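## Task

Set the strip with seven holes on top of the blue cube, then push a bolt down through the strip's center hole so it seats in the cube's hole. The strip, the cube and the bolts must not drop far or repeatedly. After release the strip may tilt and the bolt may lean, but the cube has to finish resting on the table with its hole facing upward. Declare that you are done to end it.

## Robot and tools

Robot: two UR7e-type arms, left_arm and right_arm, each ending in a two-finger parallel gripper (pads open up to 50 mm). Bases: left_arm at (+0.037, +0.482, +0.042) m, right_arm at (+0.015, -0.417, +0.042) m, both facing nearly along the scene axes. A camera stand sits behind the arms. Objects can occasionally be nudged by an outside push.

Frame: the scene frame has its origin at table-top height midway between the arms, +x out over the table, +y toward left_arm, +z up. Arm names do not match image sides. Gripper axes: fingers point along the gripper's own +z, close along its x; end_effector_position is the point between the pads, with fingertips 17.5 mm further out. A camera block on the wrist juts up to 12 cm toward the gripper's -y. Reported hand poses can be a few cm off.

execute_actions(actions, cameras): actions is a list of actions; each action is a list of up to 15 rows, one row per 1/30 s step; a short action repeats its last row to fill 15 steps. Each row is one flat list of 18 numbers, each in [-1, 1], covering both arms: left dx, dy, dz, rx, ry, rz, gripper position, force_limit, speed, then the same nine for the right arm. The six pose numbers are offsets, not poses: measured along scene axes from that arm's Hand target at the start of the action (every row counts from that same start, not from the previous row; the next action starts from the new Hand target). Scale: 1.0 = 0.6 m for dx/dy/dz and 180 degrees for rotation; rx, ry, rz form one rotation vector, turning about the Hand target position. All six zero means no new request for that arm. Gripper numbers are absolute settings: position +1 fully open, about -0.65 pads meet, -1 closes until blocked; force_limit -1/0/+1 is about 20/102/185 N per pad; speed -1/0/+1 is 20/85/150 mm/s. A 0 in a gripper slot is a real command, so resend the current values to leave a gripper alone. Images come back only with an empty action list or when cameras are named.

move(target, speed, blend, stop_force, zero, blocking, cameras): straight-line paths for both grippers. target is one 18-number row as above, or a list of up to 15 such rows; every row's offsets count from the same starting Hand targets, not from the previous row. speed: m/s, 0.002 to 3.6, default 0.25 (turns up to twice that in rad/s), one value or one per target. blend: corner-rounding radius in m per target; 0 stops at each. stop_force: 3 to 120 N, ends an arm's path when it feels that much push against its travel; then that arm backs to the pose before the push and keeps pressing a bit; with it, all rows must carry identical gripper numbers; don't use it while the gripper rotates or to lift off a contact. zero (default true) rezeros the force reference before the move. blocking=false returns after about 0.5 s while the move continues (not allowed with stop_force). Moves ignore obstacles and the other arm; faster moves lag and overshoot more; avoid paths near an arm's own base. The result adds a move: line with the ending (done, off_target, moving, held, fault) and limits (paced = pose clipped, held = steps withheld).

wait(seconds, 0 to 3600) lets time pass. stop brakes a running move. zoom_image(camera, region=[x0,y0,x1,y1] pixels, at most 504x504) enlarges part of a camera's latest image. zero_wrist_force(arm) zeroes that arm's force sensor. read_manual gives licence text. finished_scene(scene = current scene number) ends the scene irreversibly.

Cameras: cam_head_left, cam_head_right, cam_high, cam_low, cam_left_wrist, cam_right_wrist, all 896x504.

Results: end_effector_position (m), quat_wxyz, velocities (omitted while joints are still); Hand target = last commanded pose after clipping, from which offsets count; a gripper may settle short of it, and resending the missing distance fixes that. Gripper object_status: 0 moving, 1 blocked while opening, 2 blocked while closing (a grip), 3 reached position or pads met (usually nothing held). Opening in mm is about (250 - position_measured) x 0.202. Wrist force/torque are in the gripper's own axes; a third line holds the peak since last shown. Joint torques are total drive outputs and noisy. Tool commands lists current gripper commands.

Control facts: commanded orientation is clipped to 32 degrees from the measured one per step; motion lags commands by about 0.09 s or 0.17 to 0.22 s; joint speed tops at 3.14 rad/s.

Avoid: force faults (about 150 N outside force on an arm) and torque faults (wrist joints 24.9 N m, others 133 N m, or tracking error over 0.9 degrees at wrists / 7.5 at shoulder and elbow) each freeze the arm 10 s. The arms are stiff, so commanding even slightly past a firm contact can fault; approach slowly, preferably with stop_force. Motors at 85 °C brake the arm 30 s or more (MOTOR HOT warns from 70 °C); avoid long stretched holds. A clearance check blocks arm-to-arm approach except fingers; hits between arms or closing on the other gripper can fail the scene. Never drop parts, release them while moving, slam into the table or anything fixed, or let anything leave the table. To grip, command -1 and confirm status 2; center immovable objects between pads.

Each tool is called after ">>>" as name(argument=value, ...), one argument or row to a line, values as JSON.

## Session

>>> execute_actions(
  actions=[],
)

Scene clock: 0.00 s.
left_arm: end_effector_position=(+0.5874, -0.2308, +0.1991) position_measured=4 object_status=3 end_effector_quat_wxyz=(+0.091, -0.162, +0.982, -0.012) | right_arm: end_effector_position=(+0.3251, -0.6255, +0.2934) position_measured=3 object_status=3 end_effector_quat_wxyz=(+0.219, +0.907, +0.353, +0.066)
Joint positions: left_arm=[-1.067 -0.496 0.396 -1.548 -1.403 -3.001] | right_arm=[3.222 -0.929 -2.331 -1.181 1.193 0.844]
Joint velocities: within noise
Joint torques (N m): no reading
Motor temperatures (°C): left_arm=[26 27 27 40 33 33] | right_arm=[28 32 44 32 38 34]
Wrist force (N): no reading
Wrist torque (N m): no reading
Wrist force, peak (N): no reading
Hand target: left_arm +0.5874, -0.2308, +0.1991; +0.091, -0.162, +0.982, -0.012 | right_arm +0.3251, -0.6255, +0.2934; +0.219, +0.907, +0.353, +0.066
Tool commands: left_gripper/position=+1.0 left_gripper/force_limit=+1.0 left_gripper/speed=+1.0 right_gripper/position=+1.0 right_gripper/force_limit=+1.0 right_gripper/speed=+1.0

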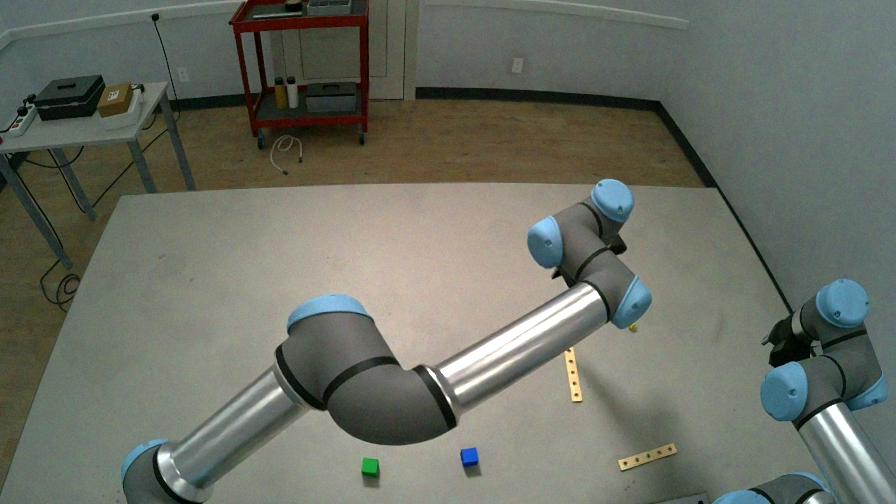

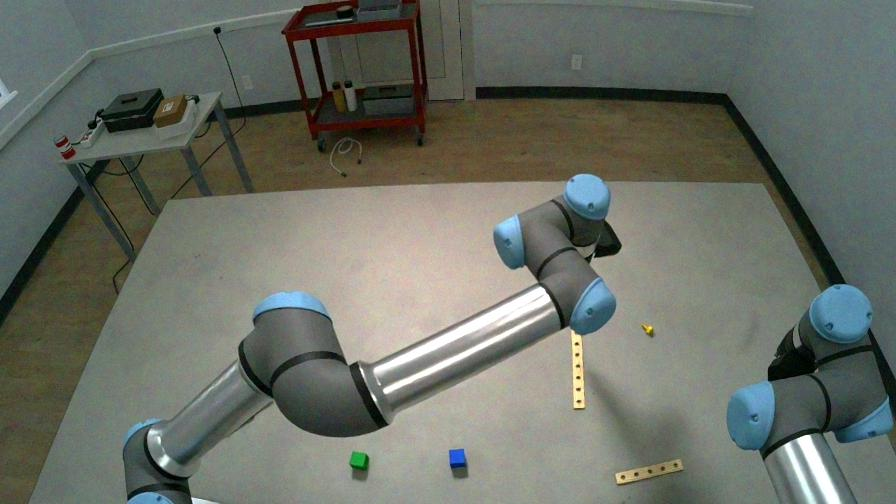

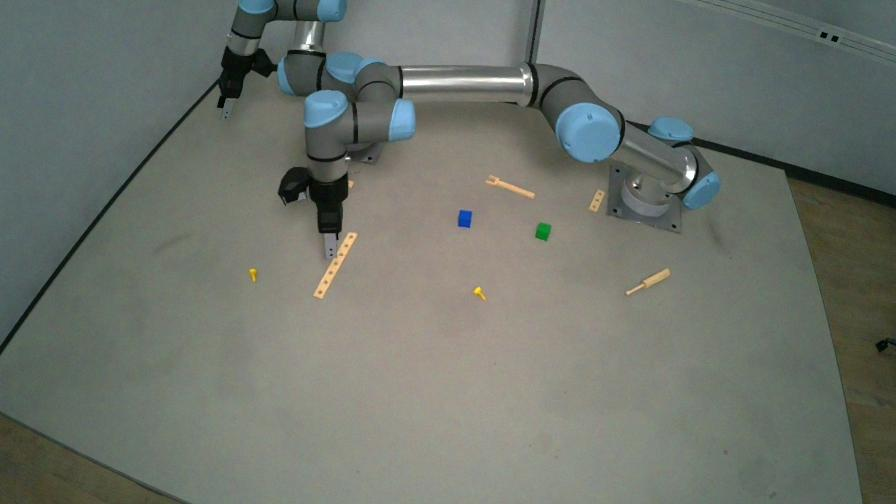

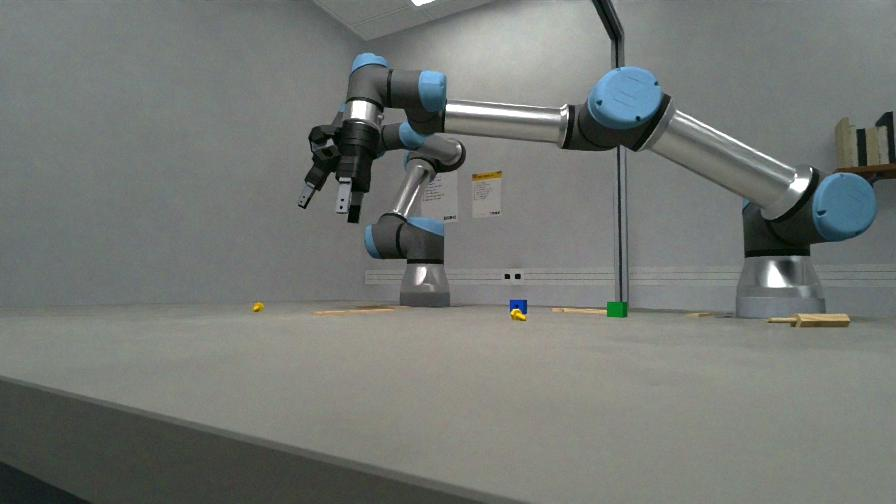

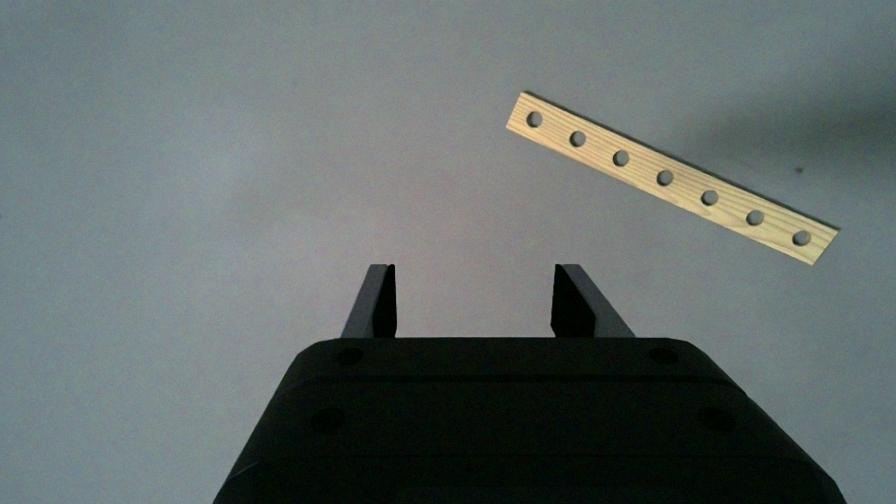

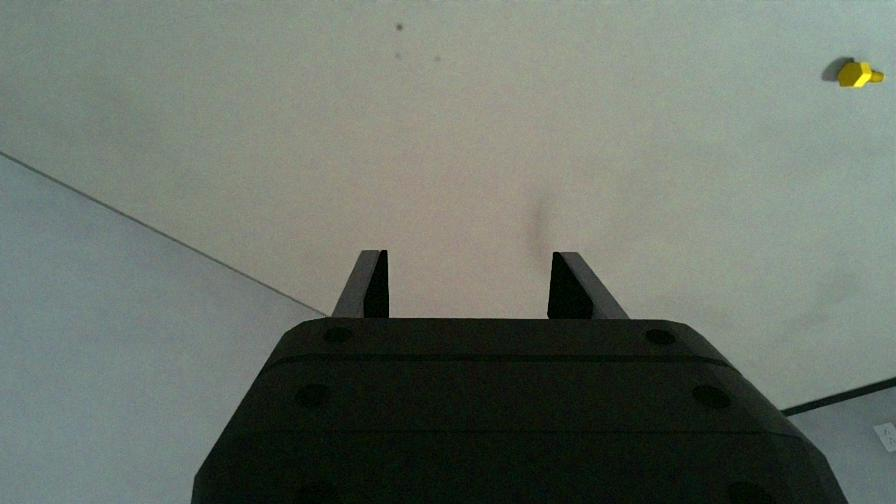

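>>> zoom_image(
  camera="cam_high",
  region=[420, 160, 620, 320],
)

>>> zoom_image(
  camera="cam_high",
  region=[230, 160, 400, 310],
)

>>> zoom_image(
  camera="cam_head_right",
  region=[320, 300, 700, 504],
)

Scaled by 2.520 from the camera's image (finer frame: 1280x720).

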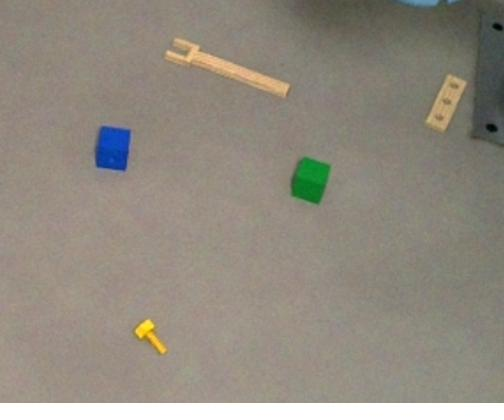

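Scaled by 2.965 from the camera's image (finer frame: 1280x720).

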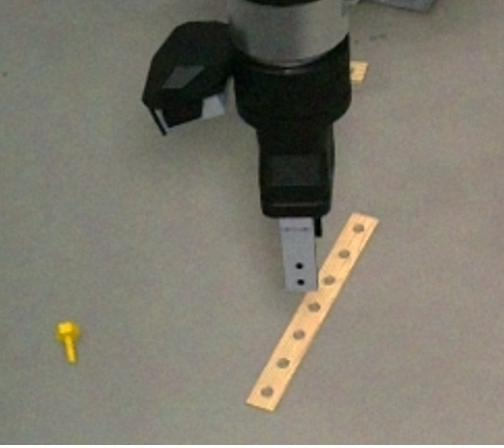

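Scaled by 1.326 from the camera's image (finer frame: 1280x720).

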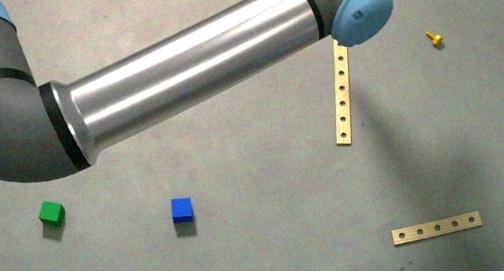

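>>> move(
  target=[-0.465,0.435,0,0.0077,0.0583,-0.1038,1,1,1,0,0,0,0,0,0,1,1,1],
  speed=0.4,
  cameras=["cam_left_wrist","cam_head_right","cam_high"],
)

Scene clock: 4.93 s.
left_arm: end_effector_position=(+0.3084, +0.0302, +0.1990) position_measured=4 object_status=3 end_effector_quat_wxyz=(+0.000, +0.000, +1.000, +0.000) | right_arm: end_effector_position=(+0.3251, -0.6255, +0.2934) position_measured=3 object_status=3 end_effector_quat_wxyz=(+0.219, +0.907, +0.353, +0.066)
Joint positions: left_arm=[-1.242 -1.439 1.881 -2.013 -1.571 -2.856] | right_arm=[3.222 -0.929 -2.331 -1.181 1.193 0.844]
Joint torques (N m): left_arm=[-9.04 -43.16 -14.77 -5.47 1.46 -1.89] | right_arm=[-1.39 -0.01 26.51 3.43 -0.87 -0.25]
Wrist force (N): left_arm=[0.5 0.0 -0.1] | right_arm=[0.2 0.3 -0.1]
Wrist torque (N m): left_arm=[-0.01 -0.10 0.02] | right_arm=[0.06 -0.03 0.00]
Wrist force, peak (N): left_arm=[2.0 2.0 0.4] | right_arm=[0.3 0.6 0.1]
Hand target: left_arm +0.3084, +0.0302, +0.1991; +0.000, +0.000, +1.000, +0.000 | right_arm +0.3251, -0.6255, +0.2934; +0.219, +0.907, +0.353, +0.066
Off the commanded pose: left_arm 0.000 m, 0 deg | right_arm 0.000 m, 0 deg.
move: done
cam_left_wrist: T_world_to_cam=[[-0.99978, -0.01401, 0.01543, 0.31296], [-0.00804, 0.94223, 0.33486, -0.06819], [-0.01923, 0.33467, -0.94214, 0.3171]] pos_world=[0.31844, -0.03749, 0.31675]
Images, in order (width x height): cam_head_right 896x504, cam_high 896x504, cam_left_wrist 896x504.

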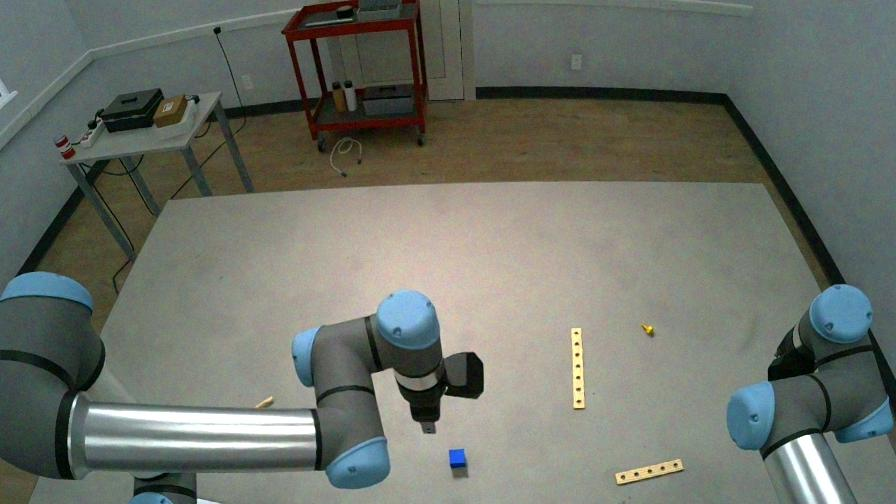

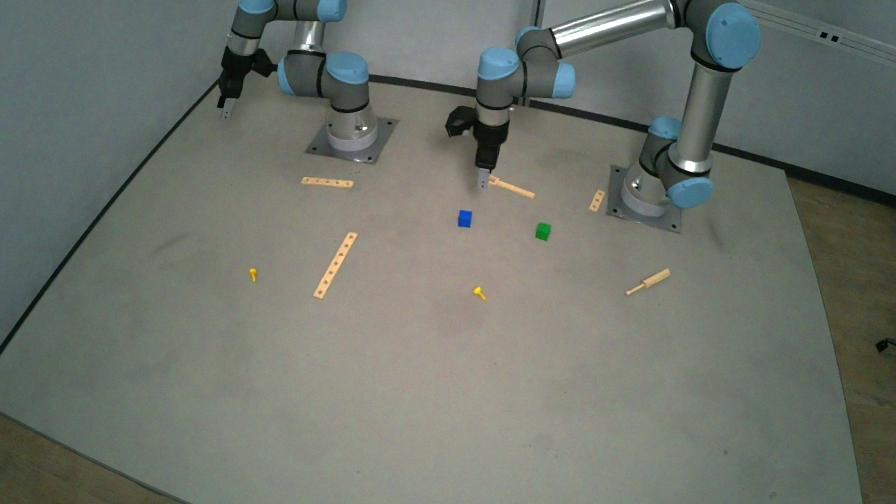

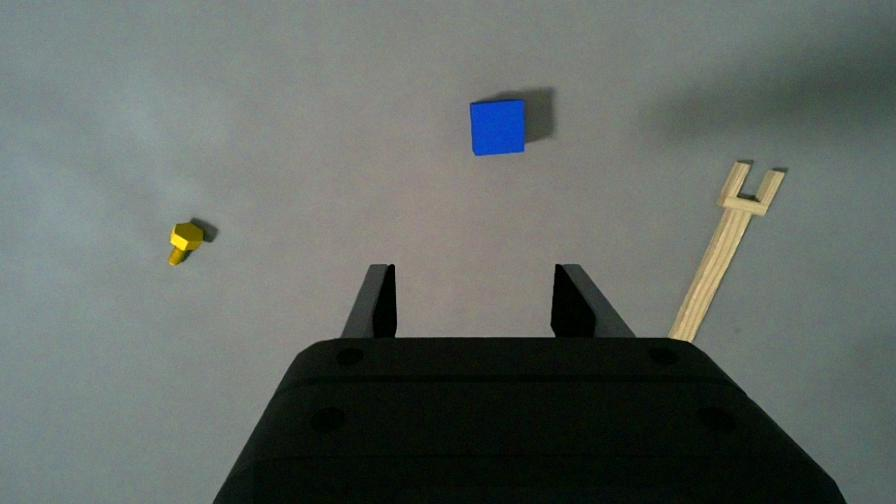

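>>> zoom_image(
  camera="cam_left_wrist",
  region=[440, 70, 580, 190],
)

>>> zoom_image(
  camera="cam_high",
  region=[440, 190, 520, 310],
)

>>> zoom_image(
  camera="cam_left_wrist",
  region=[150, 190, 250, 290],
)

Scaled by 3.600 from the camera's image (finer frame: 1280x720).

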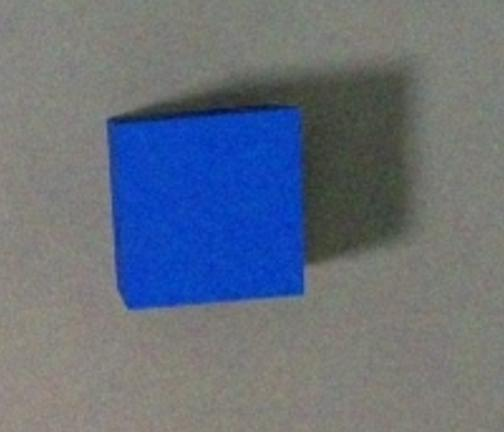

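Scaled by 4.200 from the camera's image (finer frame: 1280x720).

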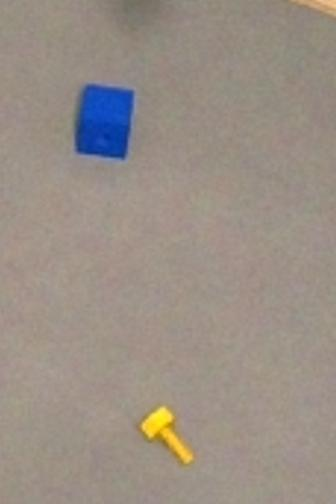

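Scaled by 5.040 from the camera's image (finer frame: 1280x720).

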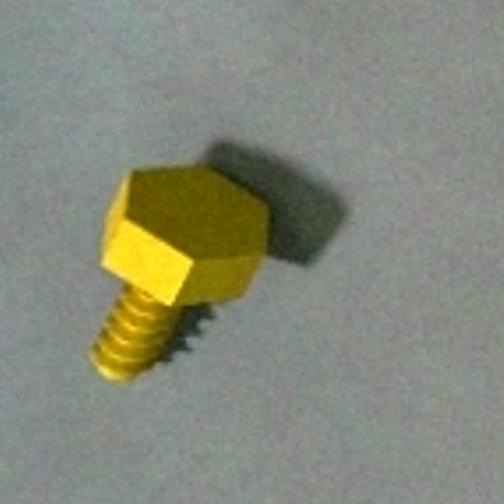

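>>> move(
  target=[-0.0423,-0.0757,-0.1318,0,0,0.525,1,1,1,0,0,0,0,0,0,1,1,1],
  speed=0.3,
  cameras=["cam_left_wrist","cam_high"],
)

Scene clock: 17.97 s.
left_arm: end_effector_position=(+0.2830, -0.0152, +0.1200) position_measured=4 object_status=3 end_effector_quat_wxyz=(+0.000, +0.734, -0.679, +0.000) | right_arm: end_effector_position=(+0.3251, -0.6255, +0.2934) position_measured=3 object_status=3 end_effector_quat_wxyz=(+0.219, +0.907, +0.353, +0.066)
Joint positions: left_arm=[-1.311 -1.278 1.912 -2.204 -1.571 -4.573] | right_arm=[3.222 -0.929 -2.331 -1.181 1.193 0.844]
Joint torques (N m): left_arm=[-9.51 -21.67 -13.52 -5.42 1.69 -1.71] | right_arm=[-1.83 -0.87 26 3.44 -1.09 -0.07]
Wrist force (N): left_arm=[0.2 -0.1 -0.2] | right_arm=[0.2 0.2 -0.2]
Wrist torque (N m): left_arm=[-0.05 -0.06 0.03] | right_arm=[0.04 -0.03 -0.01]
Wrist force, peak (N): left_arm=[0.7 0.0 -0.4] | right_arm=[0.2 0.7 0.0]
Hand target: left_arm +0.2830, -0.0152, +0.1200; +0.000, +0.734, -0.679, +0.000 | right_arm +0.3251, -0.6255, +0.2934; +0.219, +0.907, +0.353, +0.066
Off the commanded pose: left_arm 0.000 m, 0 deg | right_arm 0.000 m, 0 deg.
move: done
cam_left_wrist: T_world_to_cam=[[0.09208, -0.99563, 0.01535, -0.03581], [-0.93873, -0.08165, 0.33484, 0.24866], [-0.33213, -0.04524, -0.94215, 0.34004]] pos_world=[0.34966, 0.00004, 0.23765]
Images, in order (width x height): cam_high 896x504, cam_left_wrist 896x504.

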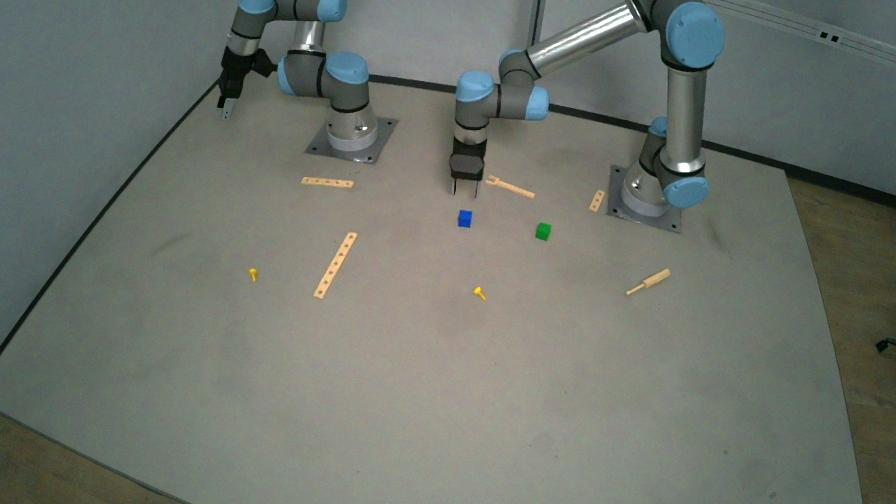

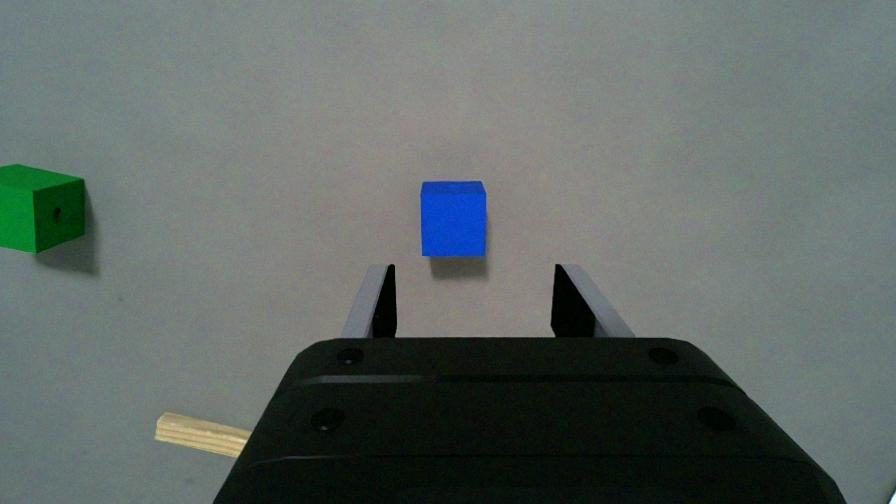

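>>> move(
  target=[0.0793,0.0163,-0.0843,-0.01744,0.2215,0,1,1,1,0,0,0,0,0,0,1,1,1],
  speed=0.3,
  cameras=["cam_left_wrist","cam_high"],
)

Scene clock: 22.67 s.
left_arm: end_effector_position=(+0.3306, -0.0054, +0.0694) position_measured=4 object_status=3 end_effector_quat_wxyz=(+0.251, +0.690, -0.638, -0.232) | right_arm: end_effector_position=(+0.3251, -0.6255, +0.2934) position_measured=3 object_status=3 end_effector_quat_wxyz=(+0.219, +0.907, +0.353, +0.066)
Joint positions: left_arm=[-0.961 -0.948 1.623 -1.871 -2.174 -4.106] | right_arm=[3.222 -0.929 -2.331 -1.181 1.193 0.844]
Joint torques (N m): left_arm=[8.59 -32.88 -33.18 -0.21 -2.62 1.55] | right_arm=[-2.13 0.56 26.27 3.43 -1.01 -0.13]
Wrist force (N): left_arm=[0.0 0.0 0.2] | right_arm=[-0.1 0.1 0.1]
Wrist torque (N m): left_arm=[-0.17 0.01 -0.27] | right_arm=[0.02 0.02 -0.01]
Wrist force, peak (N): left_arm=[-0.1 -1.2 0.2] | right_arm=[0.2 0.6 0.2]
Hand target: left_arm +0.3306, -0.0054, +0.0694; +0.251, +0.690, -0.638, -0.232 | right_arm +0.3251, -0.6255, +0.2934; +0.219, +0.907, +0.353, +0.066
Off the commanded pose: left_arm 0.000 m, 0 deg | right_arm 0.000 m, 0 deg.
move: done
cam_left_wrist: T_world_to_cam=[[0.09909, -0.99507, 0.00287, -0.03113], [-0.50464, -0.04777, 0.86201, 0.13113], [-0.85763, -0.08687, -0.50689, 0.45196]] pos_world=[0.45687, 0.01455, 0.11615]
Images, in order (width x height): cam_high 896x504, cam_left_wrist 896x504.

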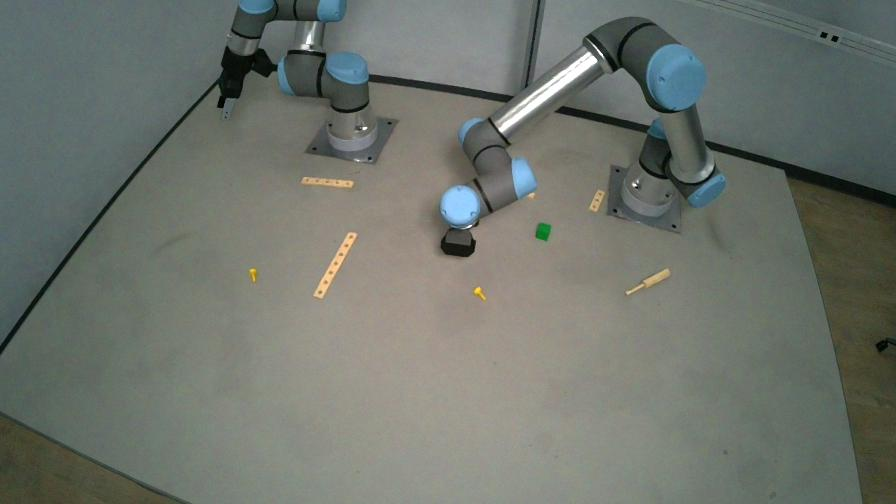

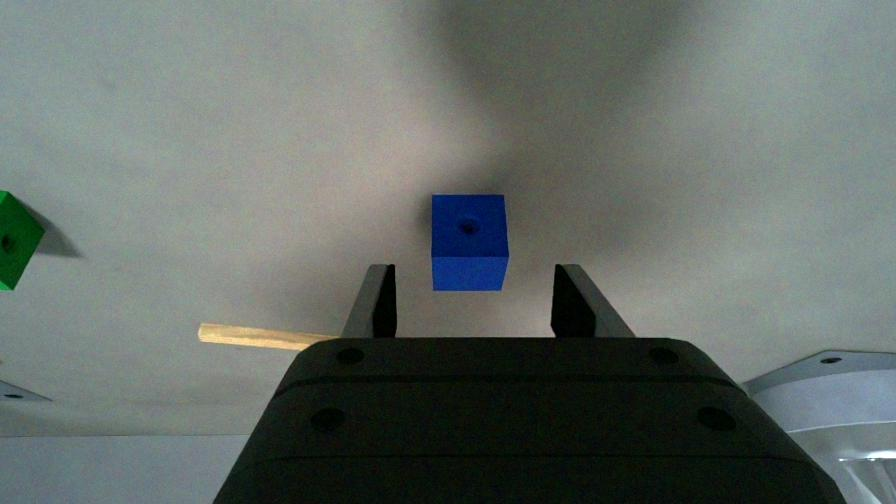

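>>> move(
  target=[-0.0642,-0.005,-0.0750,0,0,0,1,1,1,0,0,0,0,0,0,1,1,1],
  speed=0.08,
  stop_force=12,
  cameras=["cam_left_wrist","cam_low"],
)

Scene clock: 25.40 s.
left_arm: end_effector_position=(+0.2921, -0.0084, +0.0244) position_measured=4 object_status=3 end_effector_quat_wxyz=(+0.251, +0.690, -0.638, -0.232) | right_arm: end_effector_position=(+0.3251, -0.6255, +0.2934) position_measured=3 object_status=3 end_effector_quat_wxyz=(+0.219, +0.907, +0.353, +0.066)
Joint positions: left_arm=[-1.016 -0.915 1.729 -2.045 -2.193 -4.168] | right_arm=[3.222 -0.929 -2.331 -1.181 1.193 0.844]
Joint torques (N m): left_arm=[-9.85 -32.8 -10.39 -4.61 -2.87 -1.84] | right_arm=[-2.34 -0.16 25.44 3.56 -1.02 -0.32]
Wrist force (N): left_arm=[0.2 0.0 0.2] | right_arm=[0.1 0.1 0.0]
Wrist torque (N m): left_arm=[-0.17 -0.03 -0.21] | right_arm=[0.01 -0.02 0.00]
Wrist force, peak (N): left_arm=[0.2 -0.1 1.0] | right_arm=[0.0 0.6 0.3]
Hand target: left_arm +0.2921, -0.0084, +0.0244; +0.251, +0.690, -0.638, -0.232 | right_arm +0.3251, -0.6255, +0.2934; +0.219, +0.907, +0.353, +0.066
Off the commanded pose: left_arm 0.000 m, 0 deg | right_arm 0.000 m, 0 deg.
move: done
cam_left_wrist: T_world_to_cam=[[0.09901, -0.99508, 0.0028, -0.03013], [-0.50452, -0.04777, 0.86208, 0.15029], [-0.8577, -0.08677, -0.50677, 0.3959]] pos_world=[0.41837, 0.01155, 0.07115]
Images, in order (width x height): cam_low 896x504, cam_left_wrist 896x504.

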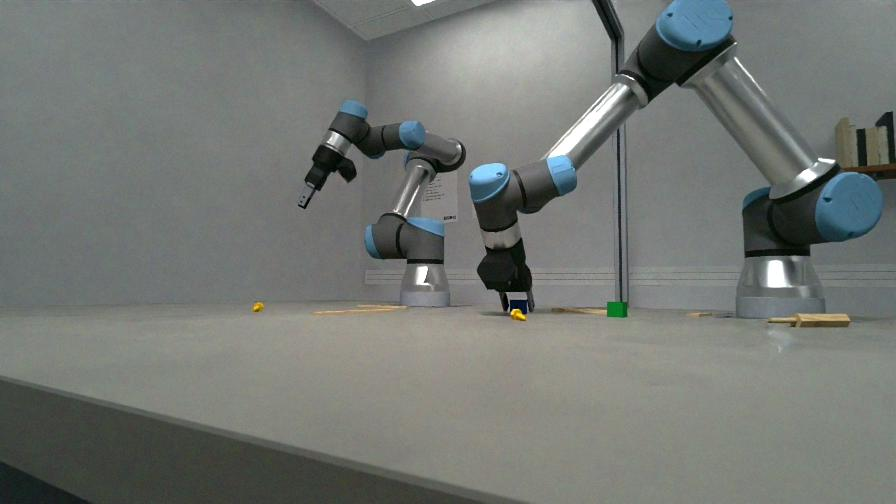

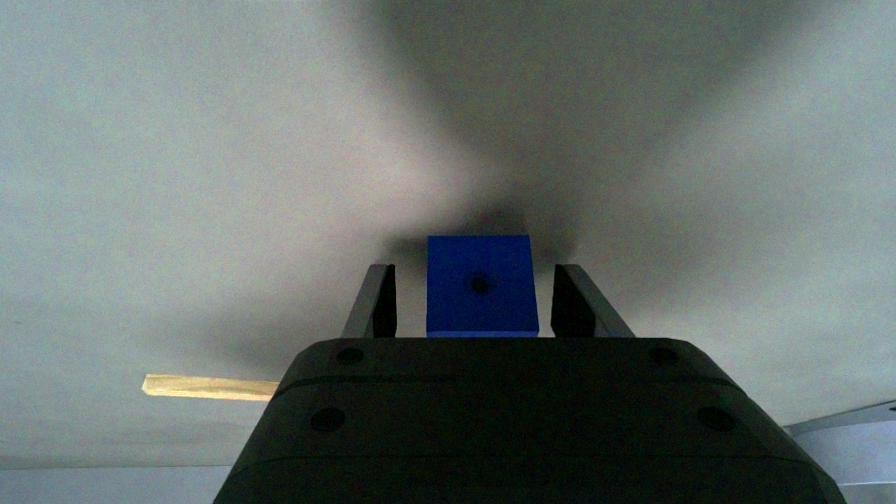

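>>> move(
  target=[0,0,0,0,0,0,-1,-0.8,-1,0,0,0,0,0,0,1,1,1],
  cameras=["cam_left_wrist"],
)

Scene clock: 27.10 s.
left_arm: end_effector_position=(+0.2921, -0.0084, +0.0244) position_measured=104 object_status=2 end_effector_quat_wxyz=(+0.251, +0.690, -0.638, -0.232) | right_arm: end_effector_position=(+0.3251, -0.6255, +0.2934) position_measured=3 object_status=3 end_effector_quat_wxyz=(+0.219, +0.907, +0.353, +0.066)
Joint positions: left_arm=[-1.016 -0.915 1.729 -2.045 -2.193 -4.168] | right_arm=[3.222 -0.929 -2.331 -1.181 1.193 0.844]
Joint torques (N m): left_arm=[-8.83 -32.95 -9.14 -4.56 -2.6 -1.66] | right_arm=[-2.4 -0.57 26.15 3.54 -1.15 -0.24]
Wrist force (N): left_arm=[0.2 0.1 -0.4] | right_arm=[0.2 0.1 -0.2]
Wrist torque (N m): left_arm=[-0.21 -0.02 -0.21] | right_arm=[0.03 -0.03 0.00]
Wrist force, peak (N): left_arm=[0.4 -0.6 0.4] | right_arm=[0.2 0.6 0.2]
Hand target: left_arm +0.2921, -0.0084, +0.0244; +0.251, +0.690, -0.638, -0.232 | right_arm +0.3251, -0.6255, +0.2934; +0.219, +0.907, +0.353, +0.066
Off the commanded pose: left_arm 0.000 m, 0 deg | right_arm 0.000 m, 0 deg.
move: done
cam_left_wrist: T_world_to_cam=[[0.09901, -0.99508, 0.0028, -0.03013], [-0.50452, -0.04777, 0.86208, 0.15029], [-0.8577, -0.08677, -0.50677, 0.3959]] pos_world=[0.41837, 0.01155, 0.07115]

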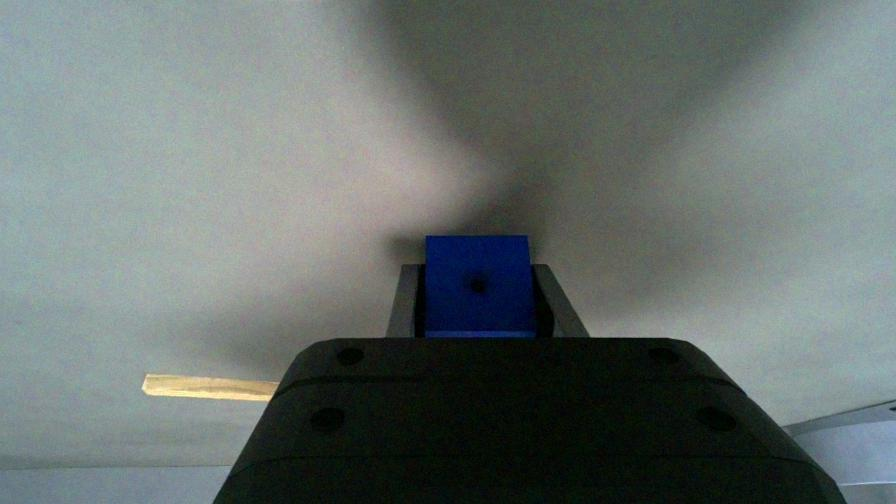

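>>> move(
  target=[
    [0,0,0.15,0,0,0,-1,-0.8,-1,0,0,0,0,0,0,1,1,1],
    [-0.0275,-0.0023,0.15,0.0392,-0.4985,0,-1,-0.8,-1,0,0,0,0,0,0,1,1,1],
  ],
  speed=0.25,
  cameras=["cam_left_wrist","cam_low","cam_high"],
)

Scene clock: 33.20 s.
left_arm: end_effector_position=(+0.2756, -0.0098, +0.1144) position_measured=104 object_status=2 end_effector_quat_wxyz=(-0.310, +0.666, -0.615, +0.287) | right_arm: end_effector_position=(+0.3251, -0.6255, +0.2934) position_measured=3 object_status=3 end_effector_quat_wxyz=(+0.219, +0.907, +0.353, +0.066)
Joint positions: left_arm=[-1.712 -1.239 2.094 -2.125 -0.738 -5.109] | right_arm=[3.222 -0.929 -2.331 -1.181 1.193 0.844]
Joint torques (N m): left_arm=[-9.48 -19.45 -31.43 -0.13 3.31 -1.69] | right_arm=[-2.96 -0.28 25.94 3.76 -1.26 -0.25]
Wrist force (N): left_arm=[0.2 -0.7 -0.2] | right_arm=[0.0 0.3 0.2]
Wrist torque (N m): left_arm=[-0.02 0.07 0.23] | right_arm=[0.05 0.01 -0.01]
Wrist force, peak (N): left_arm=[0.0 -1.8 2.2] | right_arm=[0.4 0.5 0.2]
Hand target: left_arm +0.2756, -0.0098, +0.1144; -0.310, +0.666, -0.615, +0.287 | right_arm +0.3251, -0.6255, +0.2934; +0.219, +0.907, +0.353, +0.066
Off the commanded pose: left_arm 0.000 m, 0 deg | right_arm 0.000 m, 0 deg.
move: done
cam_left_wrist: T_world_to_cam=[[0.07544, -0.99694, 0.02067, -0.02572], [-0.85884, -0.07549, -0.50664, 0.31825], [0.50665, 0.02047, -0.86191, 0.09284]] pos_world=[0.22823, -0.00351, 0.24179]
Images, in order (width x height): cam_high 896x504, cam_low 896x504, cam_left_wrist 896x504.

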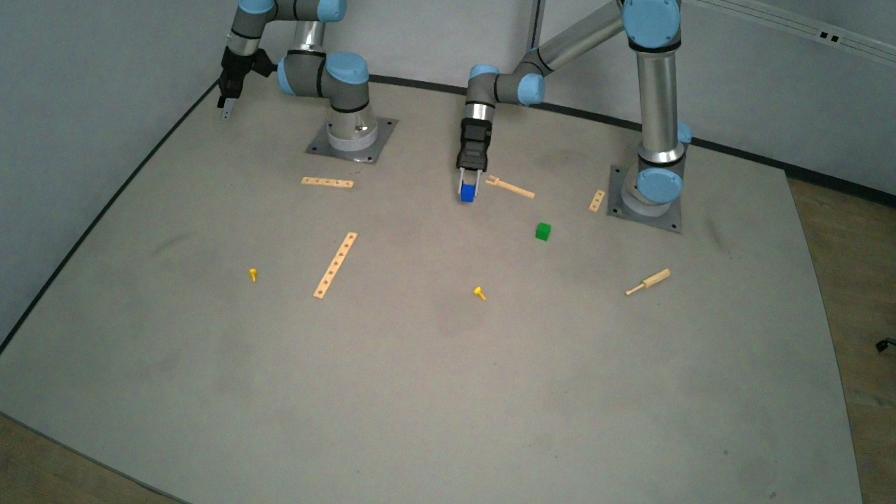

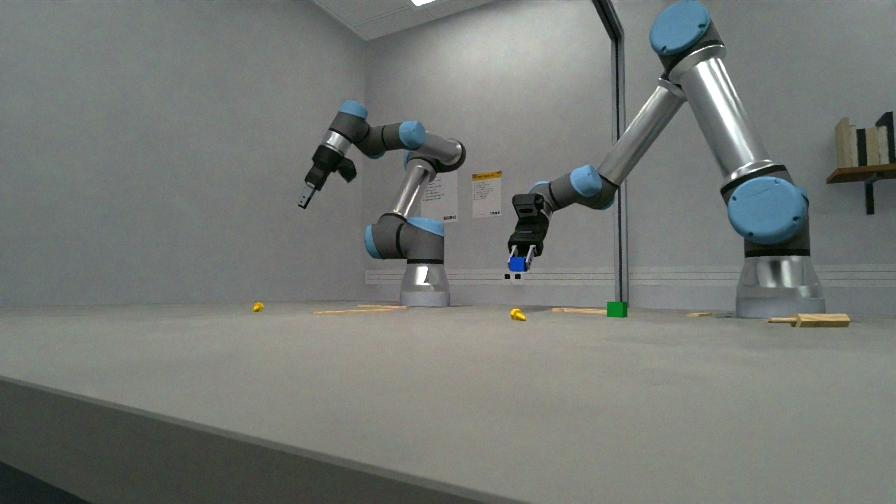

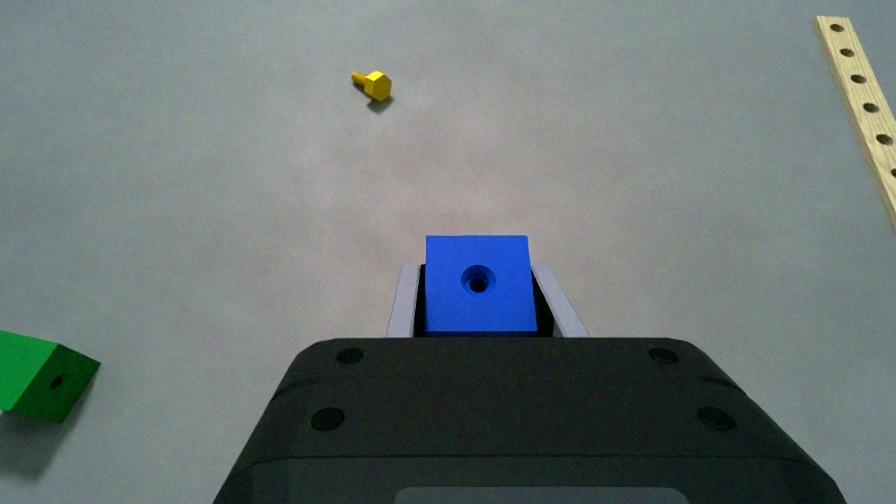

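>>> zoom_image(
  camera="cam_left_wrist",
  region=[400, 220, 560, 350],
)

>>> zoom_image(
  camera="cam_left_wrist",
  region=[330, 50, 430, 130],
)

Scaled by 3.150 from the camera's image (finer frame: 1280x720).

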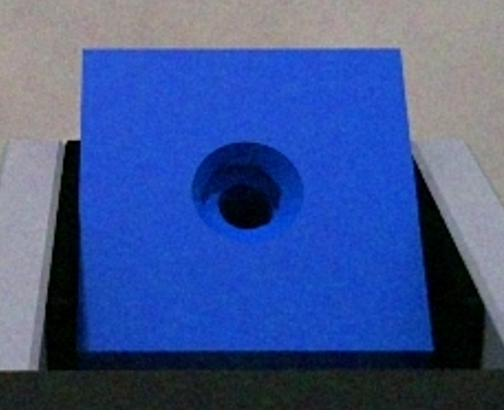

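Scaled by 5.040 from the camera's image (finer frame: 1280x720).

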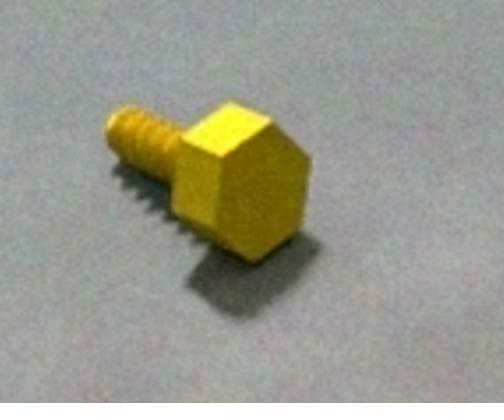

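>>> move(
  target=[0,0,-0.13,0,0,0,-1,-0.8,-1,0,0,0,0,0,0,1,1,1],
  speed=0.2,
)

>>> move(
  target=[0,0,-0.027,0,0,0,-1,-0.8,-1,0,0,0,0,0,0,1,1,1],
  speed=0.015,
  stop_force=5,
  cameras=["cam_left_wrist","cam_low"],
)

Scene clock: 35.30 s.
left_arm: end_effector_position=(+0.2756, -0.0098, +0.0365) position_measured=104 object_status=2 end_effector_quat_wxyz=(-0.310, +0.666, -0.615, +0.287) | right_arm: end_effector_position=(+0.3251, -0.6255, +0.2934) position_measured=3 object_status=3 end_effector_quat_wxyz=(+0.219, +0.907, +0.353, +0.066)
Joint positions: left_arm=[-1.713 -1.063 2.13 -2.337 -0.738 -5.109] | right_arm=[3.222 -0.929 -2.331 -1.181 1.193 0.844]
Joint torques (N m): left_arm=[8.33 -23.97 -28.58 -4.76 3.16 1.44] | right_arm=[-2.46 -0.44 26.82 3.74 -1.27 -0.27]
Wrist force (N): left_arm=[0.2 -0.5 -0.4] | right_arm=[0.2 0.4 0.0]
Wrist torque (N m): left_arm=[0.00 0.09 0.17] | right_arm=[0.07 -0.03 -0.01]
Wrist force, peak (N): left_arm=[0.3 -2.0 -1.4] | right_arm=[-0.1 0.6 0.0]
Hand target: left_arm +0.2756, -0.0098, +0.0364; -0.310, +0.666, -0.615, +0.287 | right_arm +0.3251, -0.6255, +0.2934; +0.219, +0.907, +0.353, +0.066
Off the commanded pose: left_arm 0.000 m, 0 deg | right_arm 0.000 m, 0 deg.
move: done

Scene clock: 37.53 s.
left_arm: end_effector_position=(+0.2756, -0.0098, +0.0227) position_measured=104 object_status=2 end_effector_quat_wxyz=(-0.311, +0.666, -0.615, +0.287) | right_arm: end_effector_position=(+0.3251, -0.6255, +0.2934) position_measured=3 object_status=3 end_effector_quat_wxyz=(+0.219, +0.907, +0.353, +0.066)
Joint positions: left_arm=[-1.713 -1.029 2.133 -2.373 -0.738 -5.109] | right_arm=[3.222 -0.929 -2.331 -1.181 1.193 0.844]
Joint torques (N m): left_arm=[5.84 -49.76 -19.27 -0.6 2.52 -0.01] | right_arm=[-2.6 0.62 25.9 3.69 -1.33 -0.4]
Wrist force (N): left_arm=[0.4 -0.6 -0.2] | right_arm=[0.1 0.5 0.0]
Wrist torque (N m): left_arm=[0.01 0.04 0.17] | right_arm=[0.09 -0.01 0.00]
Wrist force, peak (N): left_arm=[-4.8 -22.4 -22.0] | right_arm=[0.0 0.6 -0.2]
Hand target: left_arm +0.2756, -0.0098, +0.0227; -0.311, +0.666, -0.615, +0.287 (not the last commanded pose) | right_arm +0.3251, -0.6255, +0.2934; +0.219, +0.907, +0.353, +0.066
Off the commanded pose: left_arm 0.002 m, 0 deg | right_arm 0.000 m, 0 deg.
move: contact (left_arm)
cam_left_wrist: T_world_to_cam=[[0.07562, -0.99692, 0.02057, -0.02375], [-0.85872, -0.07559, -0.50685, 0.2718], [0.50684, 0.02066, -0.86179, 0.01374]] pos_world=[0.22823, -0.00341, 0.1501]
Images, in order (width x height): cam_low 896x504, cam_left_wrist 896x504.

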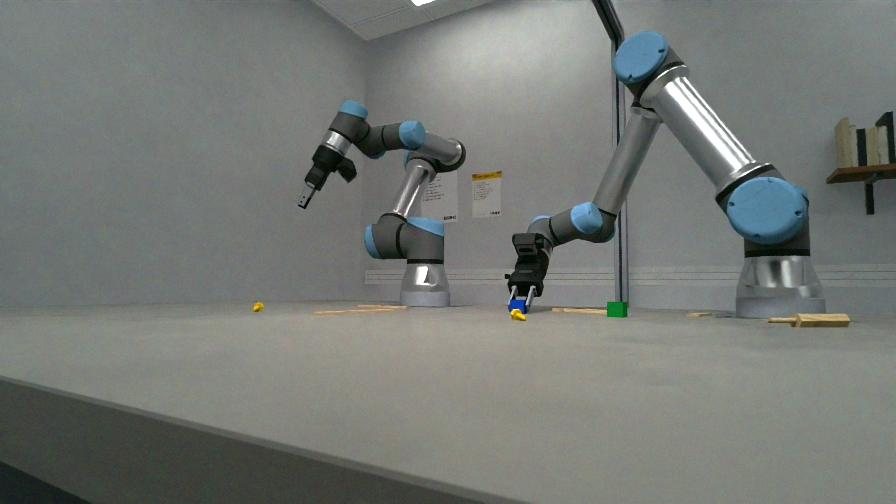

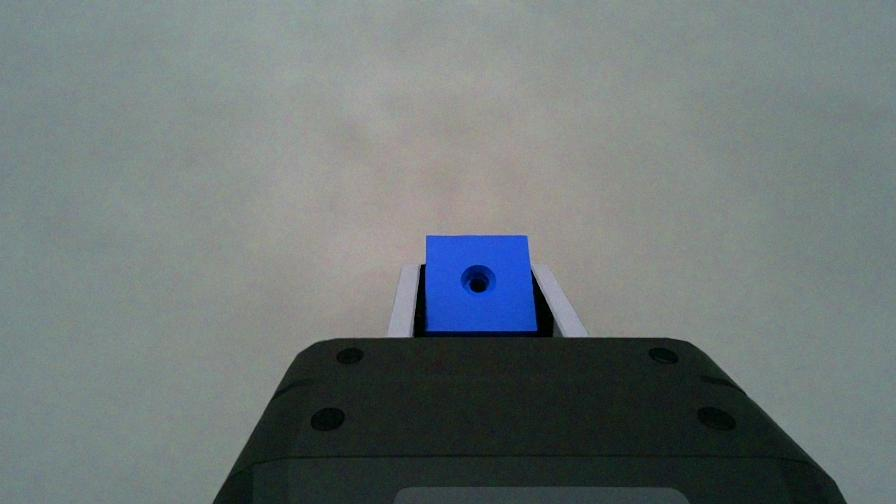

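>>> move(
  target=[
    [0,0,0,0,0,0,1,-0.8,-1,0,0,0,0,0,0,1,1,1],
    [-0.1,-0.008,0.084,0,0,0,1,-0.8,-1,0,0,0,0,0,0,1,1,1],
  ],
  speed=0.12,
  cameras=["cam_left_wrist","cam_low"],
)

Scene clock: 40.97 s.
left_arm: end_effector_position=(+0.2156, -0.0146, +0.0730) position_measured=3 object_status=3 end_effector_quat_wxyz=(-0.310, +0.666, -0.615, +0.287) | right_arm: end_effector_position=(+0.3251, -0.6255, +0.2934) position_measured=3 object_status=3 end_effector_quat_wxyz=(+0.219, +0.907, +0.353, +0.066)
Joint positions: left_arm=[-1.828 -1.161 2.092 -2.086 -0.779 -5.267] | right_arm=[3.222 -0.929 -2.331 -1.181 1.193 0.844]
Joint torques (N m): left_arm=[-10.62 -46.65 -29.31 0.16 -0.34 -1.83] | right_arm=[-3.85 -0.01 25.95 3.82 -1.49 -0.38]
Wrist force (N): left_arm=[0.0 -0.8 -0.3] | right_arm=[0.2 0.3 -0.1]
Wrist torque (N m): left_arm=[-0.01 0.12 0.23] | right_arm=[0.06 -0.03 0.00]
Wrist force, peak (N): left_arm=[0.2 -0.8 -1.1] | right_arm=[0.0 0.6 0.0]
Hand target: left_arm +0.2156, -0.0146, +0.0731; -0.311, +0.666, -0.615, +0.287 | right_arm +0.3251, -0.6255, +0.2934; +0.219, +0.907, +0.353, +0.066
Off the commanded pose: left_arm 0.000 m, 0 deg | right_arm 0.000 m, 0 deg.
move: done
cam_left_wrist: T_world_to_cam=[[0.07557, -0.99693, 0.02065, -0.02514], [-0.85874, -0.07559, -0.5068, 0.24545], [0.5068, 0.02056, -0.86182, 0.0877]] pos_world=[0.16823, -0.00831, 0.2005]
Images, in order (width x height): cam_low 896x504, cam_left_wrist 896x504.

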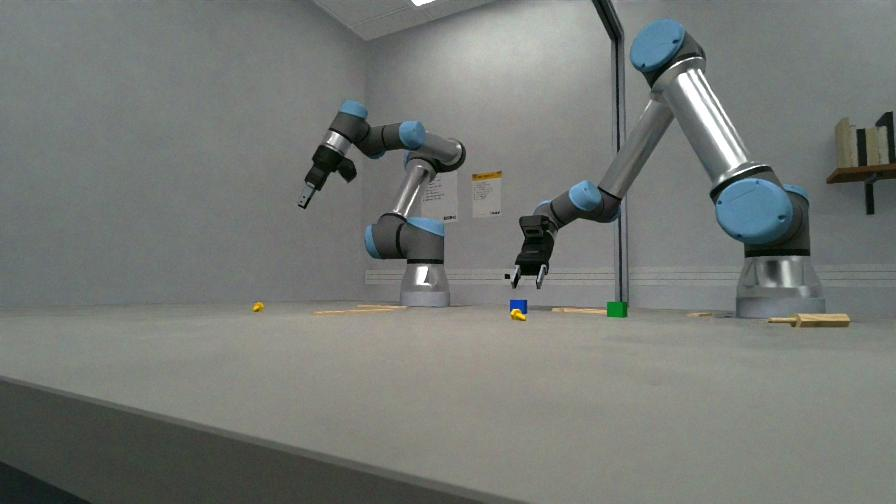

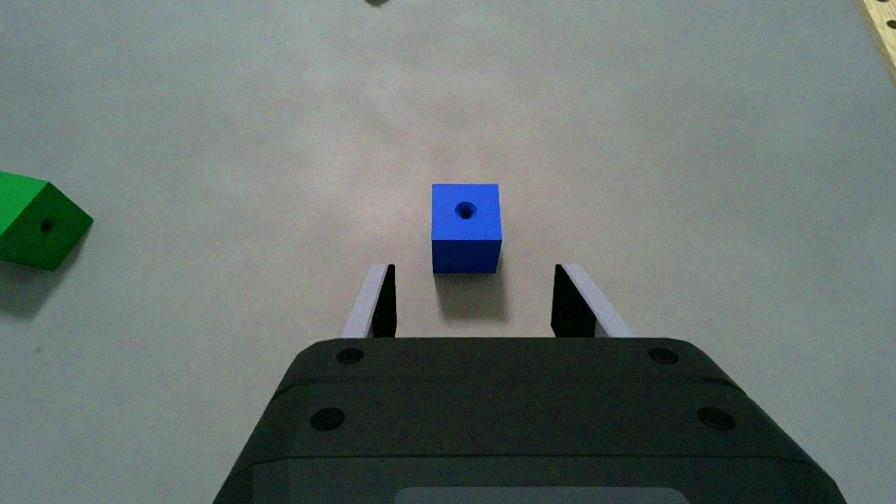

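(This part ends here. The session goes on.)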